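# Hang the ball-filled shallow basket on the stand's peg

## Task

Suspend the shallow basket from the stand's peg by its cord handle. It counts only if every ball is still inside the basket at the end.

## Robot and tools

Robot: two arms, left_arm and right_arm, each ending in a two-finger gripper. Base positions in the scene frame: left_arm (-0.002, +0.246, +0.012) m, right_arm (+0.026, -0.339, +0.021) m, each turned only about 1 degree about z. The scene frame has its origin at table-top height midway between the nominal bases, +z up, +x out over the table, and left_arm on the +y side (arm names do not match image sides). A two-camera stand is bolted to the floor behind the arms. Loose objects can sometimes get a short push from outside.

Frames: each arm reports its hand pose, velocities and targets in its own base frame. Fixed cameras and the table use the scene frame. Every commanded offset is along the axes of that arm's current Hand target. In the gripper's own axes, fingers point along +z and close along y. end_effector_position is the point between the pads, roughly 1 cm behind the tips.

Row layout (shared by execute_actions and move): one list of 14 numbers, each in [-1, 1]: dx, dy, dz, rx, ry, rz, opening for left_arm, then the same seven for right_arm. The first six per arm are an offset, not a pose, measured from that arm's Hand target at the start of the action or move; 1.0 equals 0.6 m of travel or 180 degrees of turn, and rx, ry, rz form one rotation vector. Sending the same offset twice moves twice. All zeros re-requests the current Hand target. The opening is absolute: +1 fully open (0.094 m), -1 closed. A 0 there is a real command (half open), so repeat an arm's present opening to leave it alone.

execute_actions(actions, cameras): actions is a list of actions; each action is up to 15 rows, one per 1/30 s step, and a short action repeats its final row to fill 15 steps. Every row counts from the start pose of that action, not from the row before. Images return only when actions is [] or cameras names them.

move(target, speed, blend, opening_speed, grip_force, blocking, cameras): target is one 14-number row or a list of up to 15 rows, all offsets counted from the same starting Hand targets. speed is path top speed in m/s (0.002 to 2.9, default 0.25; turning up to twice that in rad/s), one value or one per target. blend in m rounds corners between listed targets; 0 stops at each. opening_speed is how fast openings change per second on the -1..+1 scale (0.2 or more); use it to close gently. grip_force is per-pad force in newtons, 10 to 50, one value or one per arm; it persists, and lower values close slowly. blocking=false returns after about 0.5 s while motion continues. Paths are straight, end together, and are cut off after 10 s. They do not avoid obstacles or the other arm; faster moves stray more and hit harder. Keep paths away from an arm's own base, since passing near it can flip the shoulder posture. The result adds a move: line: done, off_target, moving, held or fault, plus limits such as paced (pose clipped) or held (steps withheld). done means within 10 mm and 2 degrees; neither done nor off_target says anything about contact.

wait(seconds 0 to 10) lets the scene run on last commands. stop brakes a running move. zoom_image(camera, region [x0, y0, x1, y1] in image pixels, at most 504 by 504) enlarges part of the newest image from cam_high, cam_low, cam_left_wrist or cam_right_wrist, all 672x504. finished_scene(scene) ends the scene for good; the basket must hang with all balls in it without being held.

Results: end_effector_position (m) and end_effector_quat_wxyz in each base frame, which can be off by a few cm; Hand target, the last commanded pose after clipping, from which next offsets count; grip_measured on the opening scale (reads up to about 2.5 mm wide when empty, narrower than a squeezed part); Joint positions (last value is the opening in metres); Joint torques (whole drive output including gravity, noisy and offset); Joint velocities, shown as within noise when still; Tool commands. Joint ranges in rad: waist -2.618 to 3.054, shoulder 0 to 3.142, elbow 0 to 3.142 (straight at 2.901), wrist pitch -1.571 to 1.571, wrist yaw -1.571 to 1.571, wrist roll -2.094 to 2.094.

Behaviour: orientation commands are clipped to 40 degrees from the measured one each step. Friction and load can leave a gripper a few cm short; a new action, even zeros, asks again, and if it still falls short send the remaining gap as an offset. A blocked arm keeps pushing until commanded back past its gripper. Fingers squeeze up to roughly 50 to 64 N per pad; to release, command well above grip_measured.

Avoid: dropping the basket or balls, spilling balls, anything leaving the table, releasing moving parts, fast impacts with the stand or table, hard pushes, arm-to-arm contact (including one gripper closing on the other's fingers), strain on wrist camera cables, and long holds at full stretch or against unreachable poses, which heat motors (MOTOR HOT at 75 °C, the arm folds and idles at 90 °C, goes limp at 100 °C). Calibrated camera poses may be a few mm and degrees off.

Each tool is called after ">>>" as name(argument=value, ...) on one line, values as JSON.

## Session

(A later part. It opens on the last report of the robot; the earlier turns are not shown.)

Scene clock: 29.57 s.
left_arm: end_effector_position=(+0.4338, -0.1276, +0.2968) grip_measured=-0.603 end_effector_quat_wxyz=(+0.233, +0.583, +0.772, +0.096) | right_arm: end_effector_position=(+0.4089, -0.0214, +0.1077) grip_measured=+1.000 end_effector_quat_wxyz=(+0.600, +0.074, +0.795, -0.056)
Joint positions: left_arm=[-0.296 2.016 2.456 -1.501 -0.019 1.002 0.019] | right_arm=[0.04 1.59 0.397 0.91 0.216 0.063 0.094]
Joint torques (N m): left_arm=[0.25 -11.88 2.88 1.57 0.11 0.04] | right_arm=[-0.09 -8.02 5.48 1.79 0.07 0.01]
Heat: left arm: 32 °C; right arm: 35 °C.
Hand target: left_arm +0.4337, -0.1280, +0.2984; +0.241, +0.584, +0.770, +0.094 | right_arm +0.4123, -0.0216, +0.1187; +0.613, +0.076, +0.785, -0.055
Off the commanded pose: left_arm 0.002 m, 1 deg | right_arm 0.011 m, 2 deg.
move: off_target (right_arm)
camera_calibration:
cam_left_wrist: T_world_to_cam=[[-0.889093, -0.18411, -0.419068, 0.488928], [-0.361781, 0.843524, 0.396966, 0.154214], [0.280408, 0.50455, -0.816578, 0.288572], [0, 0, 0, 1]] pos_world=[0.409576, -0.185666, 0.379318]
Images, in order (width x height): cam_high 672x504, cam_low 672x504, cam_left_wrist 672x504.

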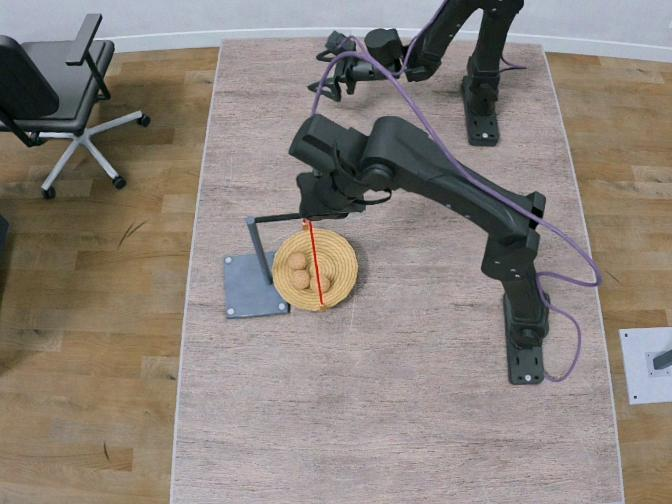

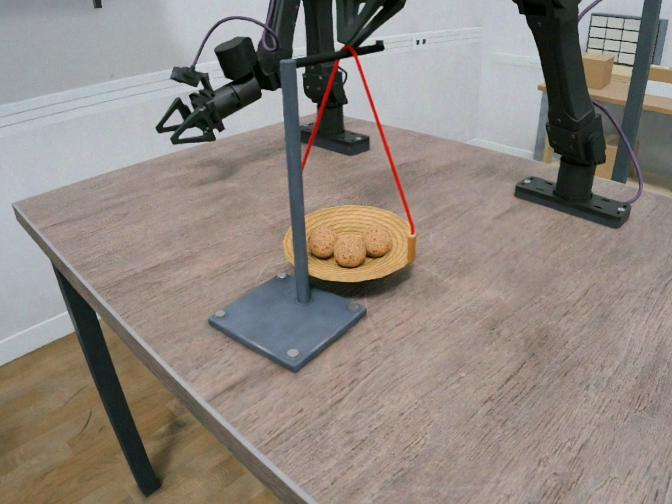

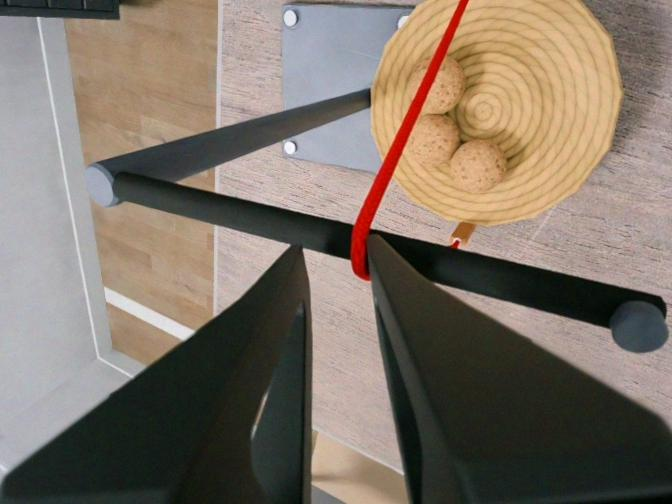

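Same state as before; retract slowly along the fingers.

>>> move(target=[[0,0,-0.09,0,0,0,-0.6,0,0,0,0,0,0,1],[0,0,-0.2,0,0,0,-0.6,0,0,0,0,0,0,1]], cameras=["cam_high","cam_low","cam_left_wrist"], speed=[0.04,0.1], blend=[0.01,0])

>>> zoom_image(camera="cam_low", region=[280, 0, 420, 110])

Scene clock: 32.17 s.
left_arm: end_effector_position=(+0.3855, -0.1129, +0.3808) grip_measured=-0.603 end_effector_quat_wxyz=(+0.314, +0.566, +0.752, +0.125) | right_arm: end_effector_position=(+0.4089, -0.0214, +0.1077) grip_measured=+1.000 end_effector_quat_wxyz=(+0.600, +0.074, +0.795, -0.056)
Joint positions: left_arm=[-0.296 1.839 2.521 -1.564 -0.019 1.002 0.019] | right_arm=[0.04 1.59 0.397 0.91 0.216 0.063 0.094]
Joint torques (N m): left_arm=[-0.06 -11.18 6.27 1.6 0.07 0.03] | right_arm=[0.09 -8.43 5.46 1.8 0.04 0.01]
Heat: left arm: 33 °C; right arm: 35 °C.
Hand target: left_arm +0.3761, -0.1117, +0.4023; +0.241, +0.584, +0.770, +0.094 | right_arm +0.4123, -0.0216, +0.1187; +0.613, +0.076, +0.785, -0.055
Off the commanded pose: left_arm 0.024 m, 10 deg | right_arm 0.011 m, 2 deg.
joint sent to its limit (left arm) — joint 4 (wrist pitch), lower limit. The joint targets are off in orientation, not in position.
move: off_target (left_arm, right_arm)
camera_calibration:
cam_left_wrist: T_world_to_cam=[[-0.805374, -0.209637, -0.554459, 0.500324], [-0.420412, 0.861422, 0.284967, 0.158243], [0.417884, 0.462606, -0.781901, 0.292372], [0, 0, 0, 1]] pos_world=[0.347298, -0.166681, 0.460922]
Images, in order (width x height): cam_high 672x504, cam_low 672x504, cam_left_wrist 672x504.

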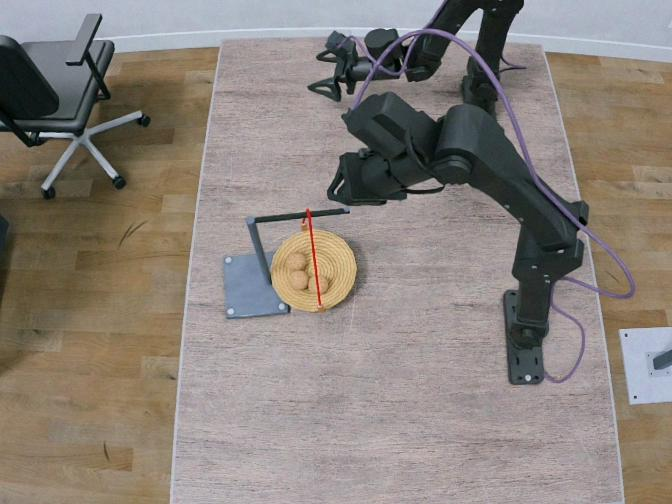

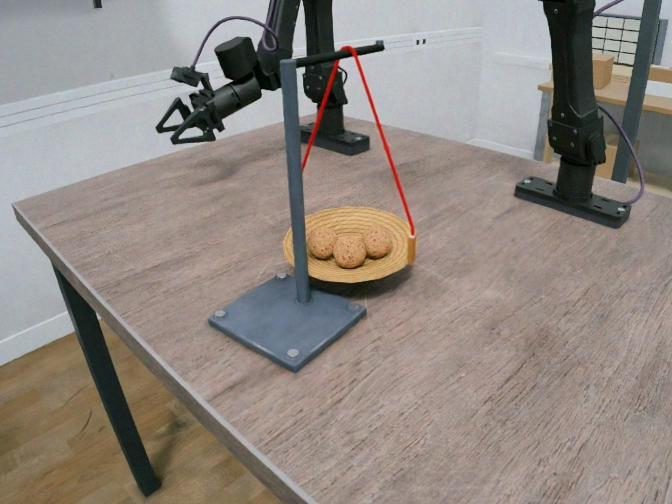

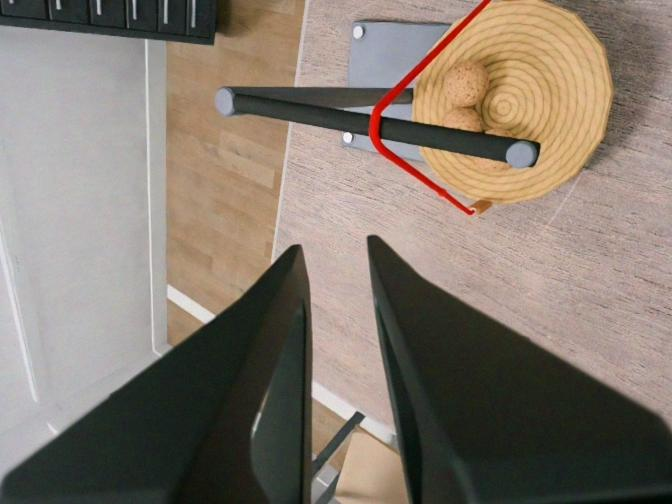

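Scaled by 3.600.

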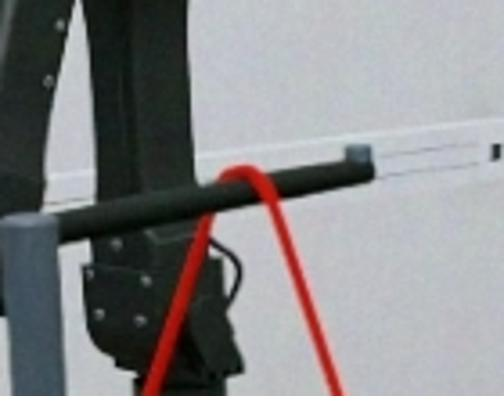

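>>> finished_scene(scene=2)

The scene is finished: the task was done.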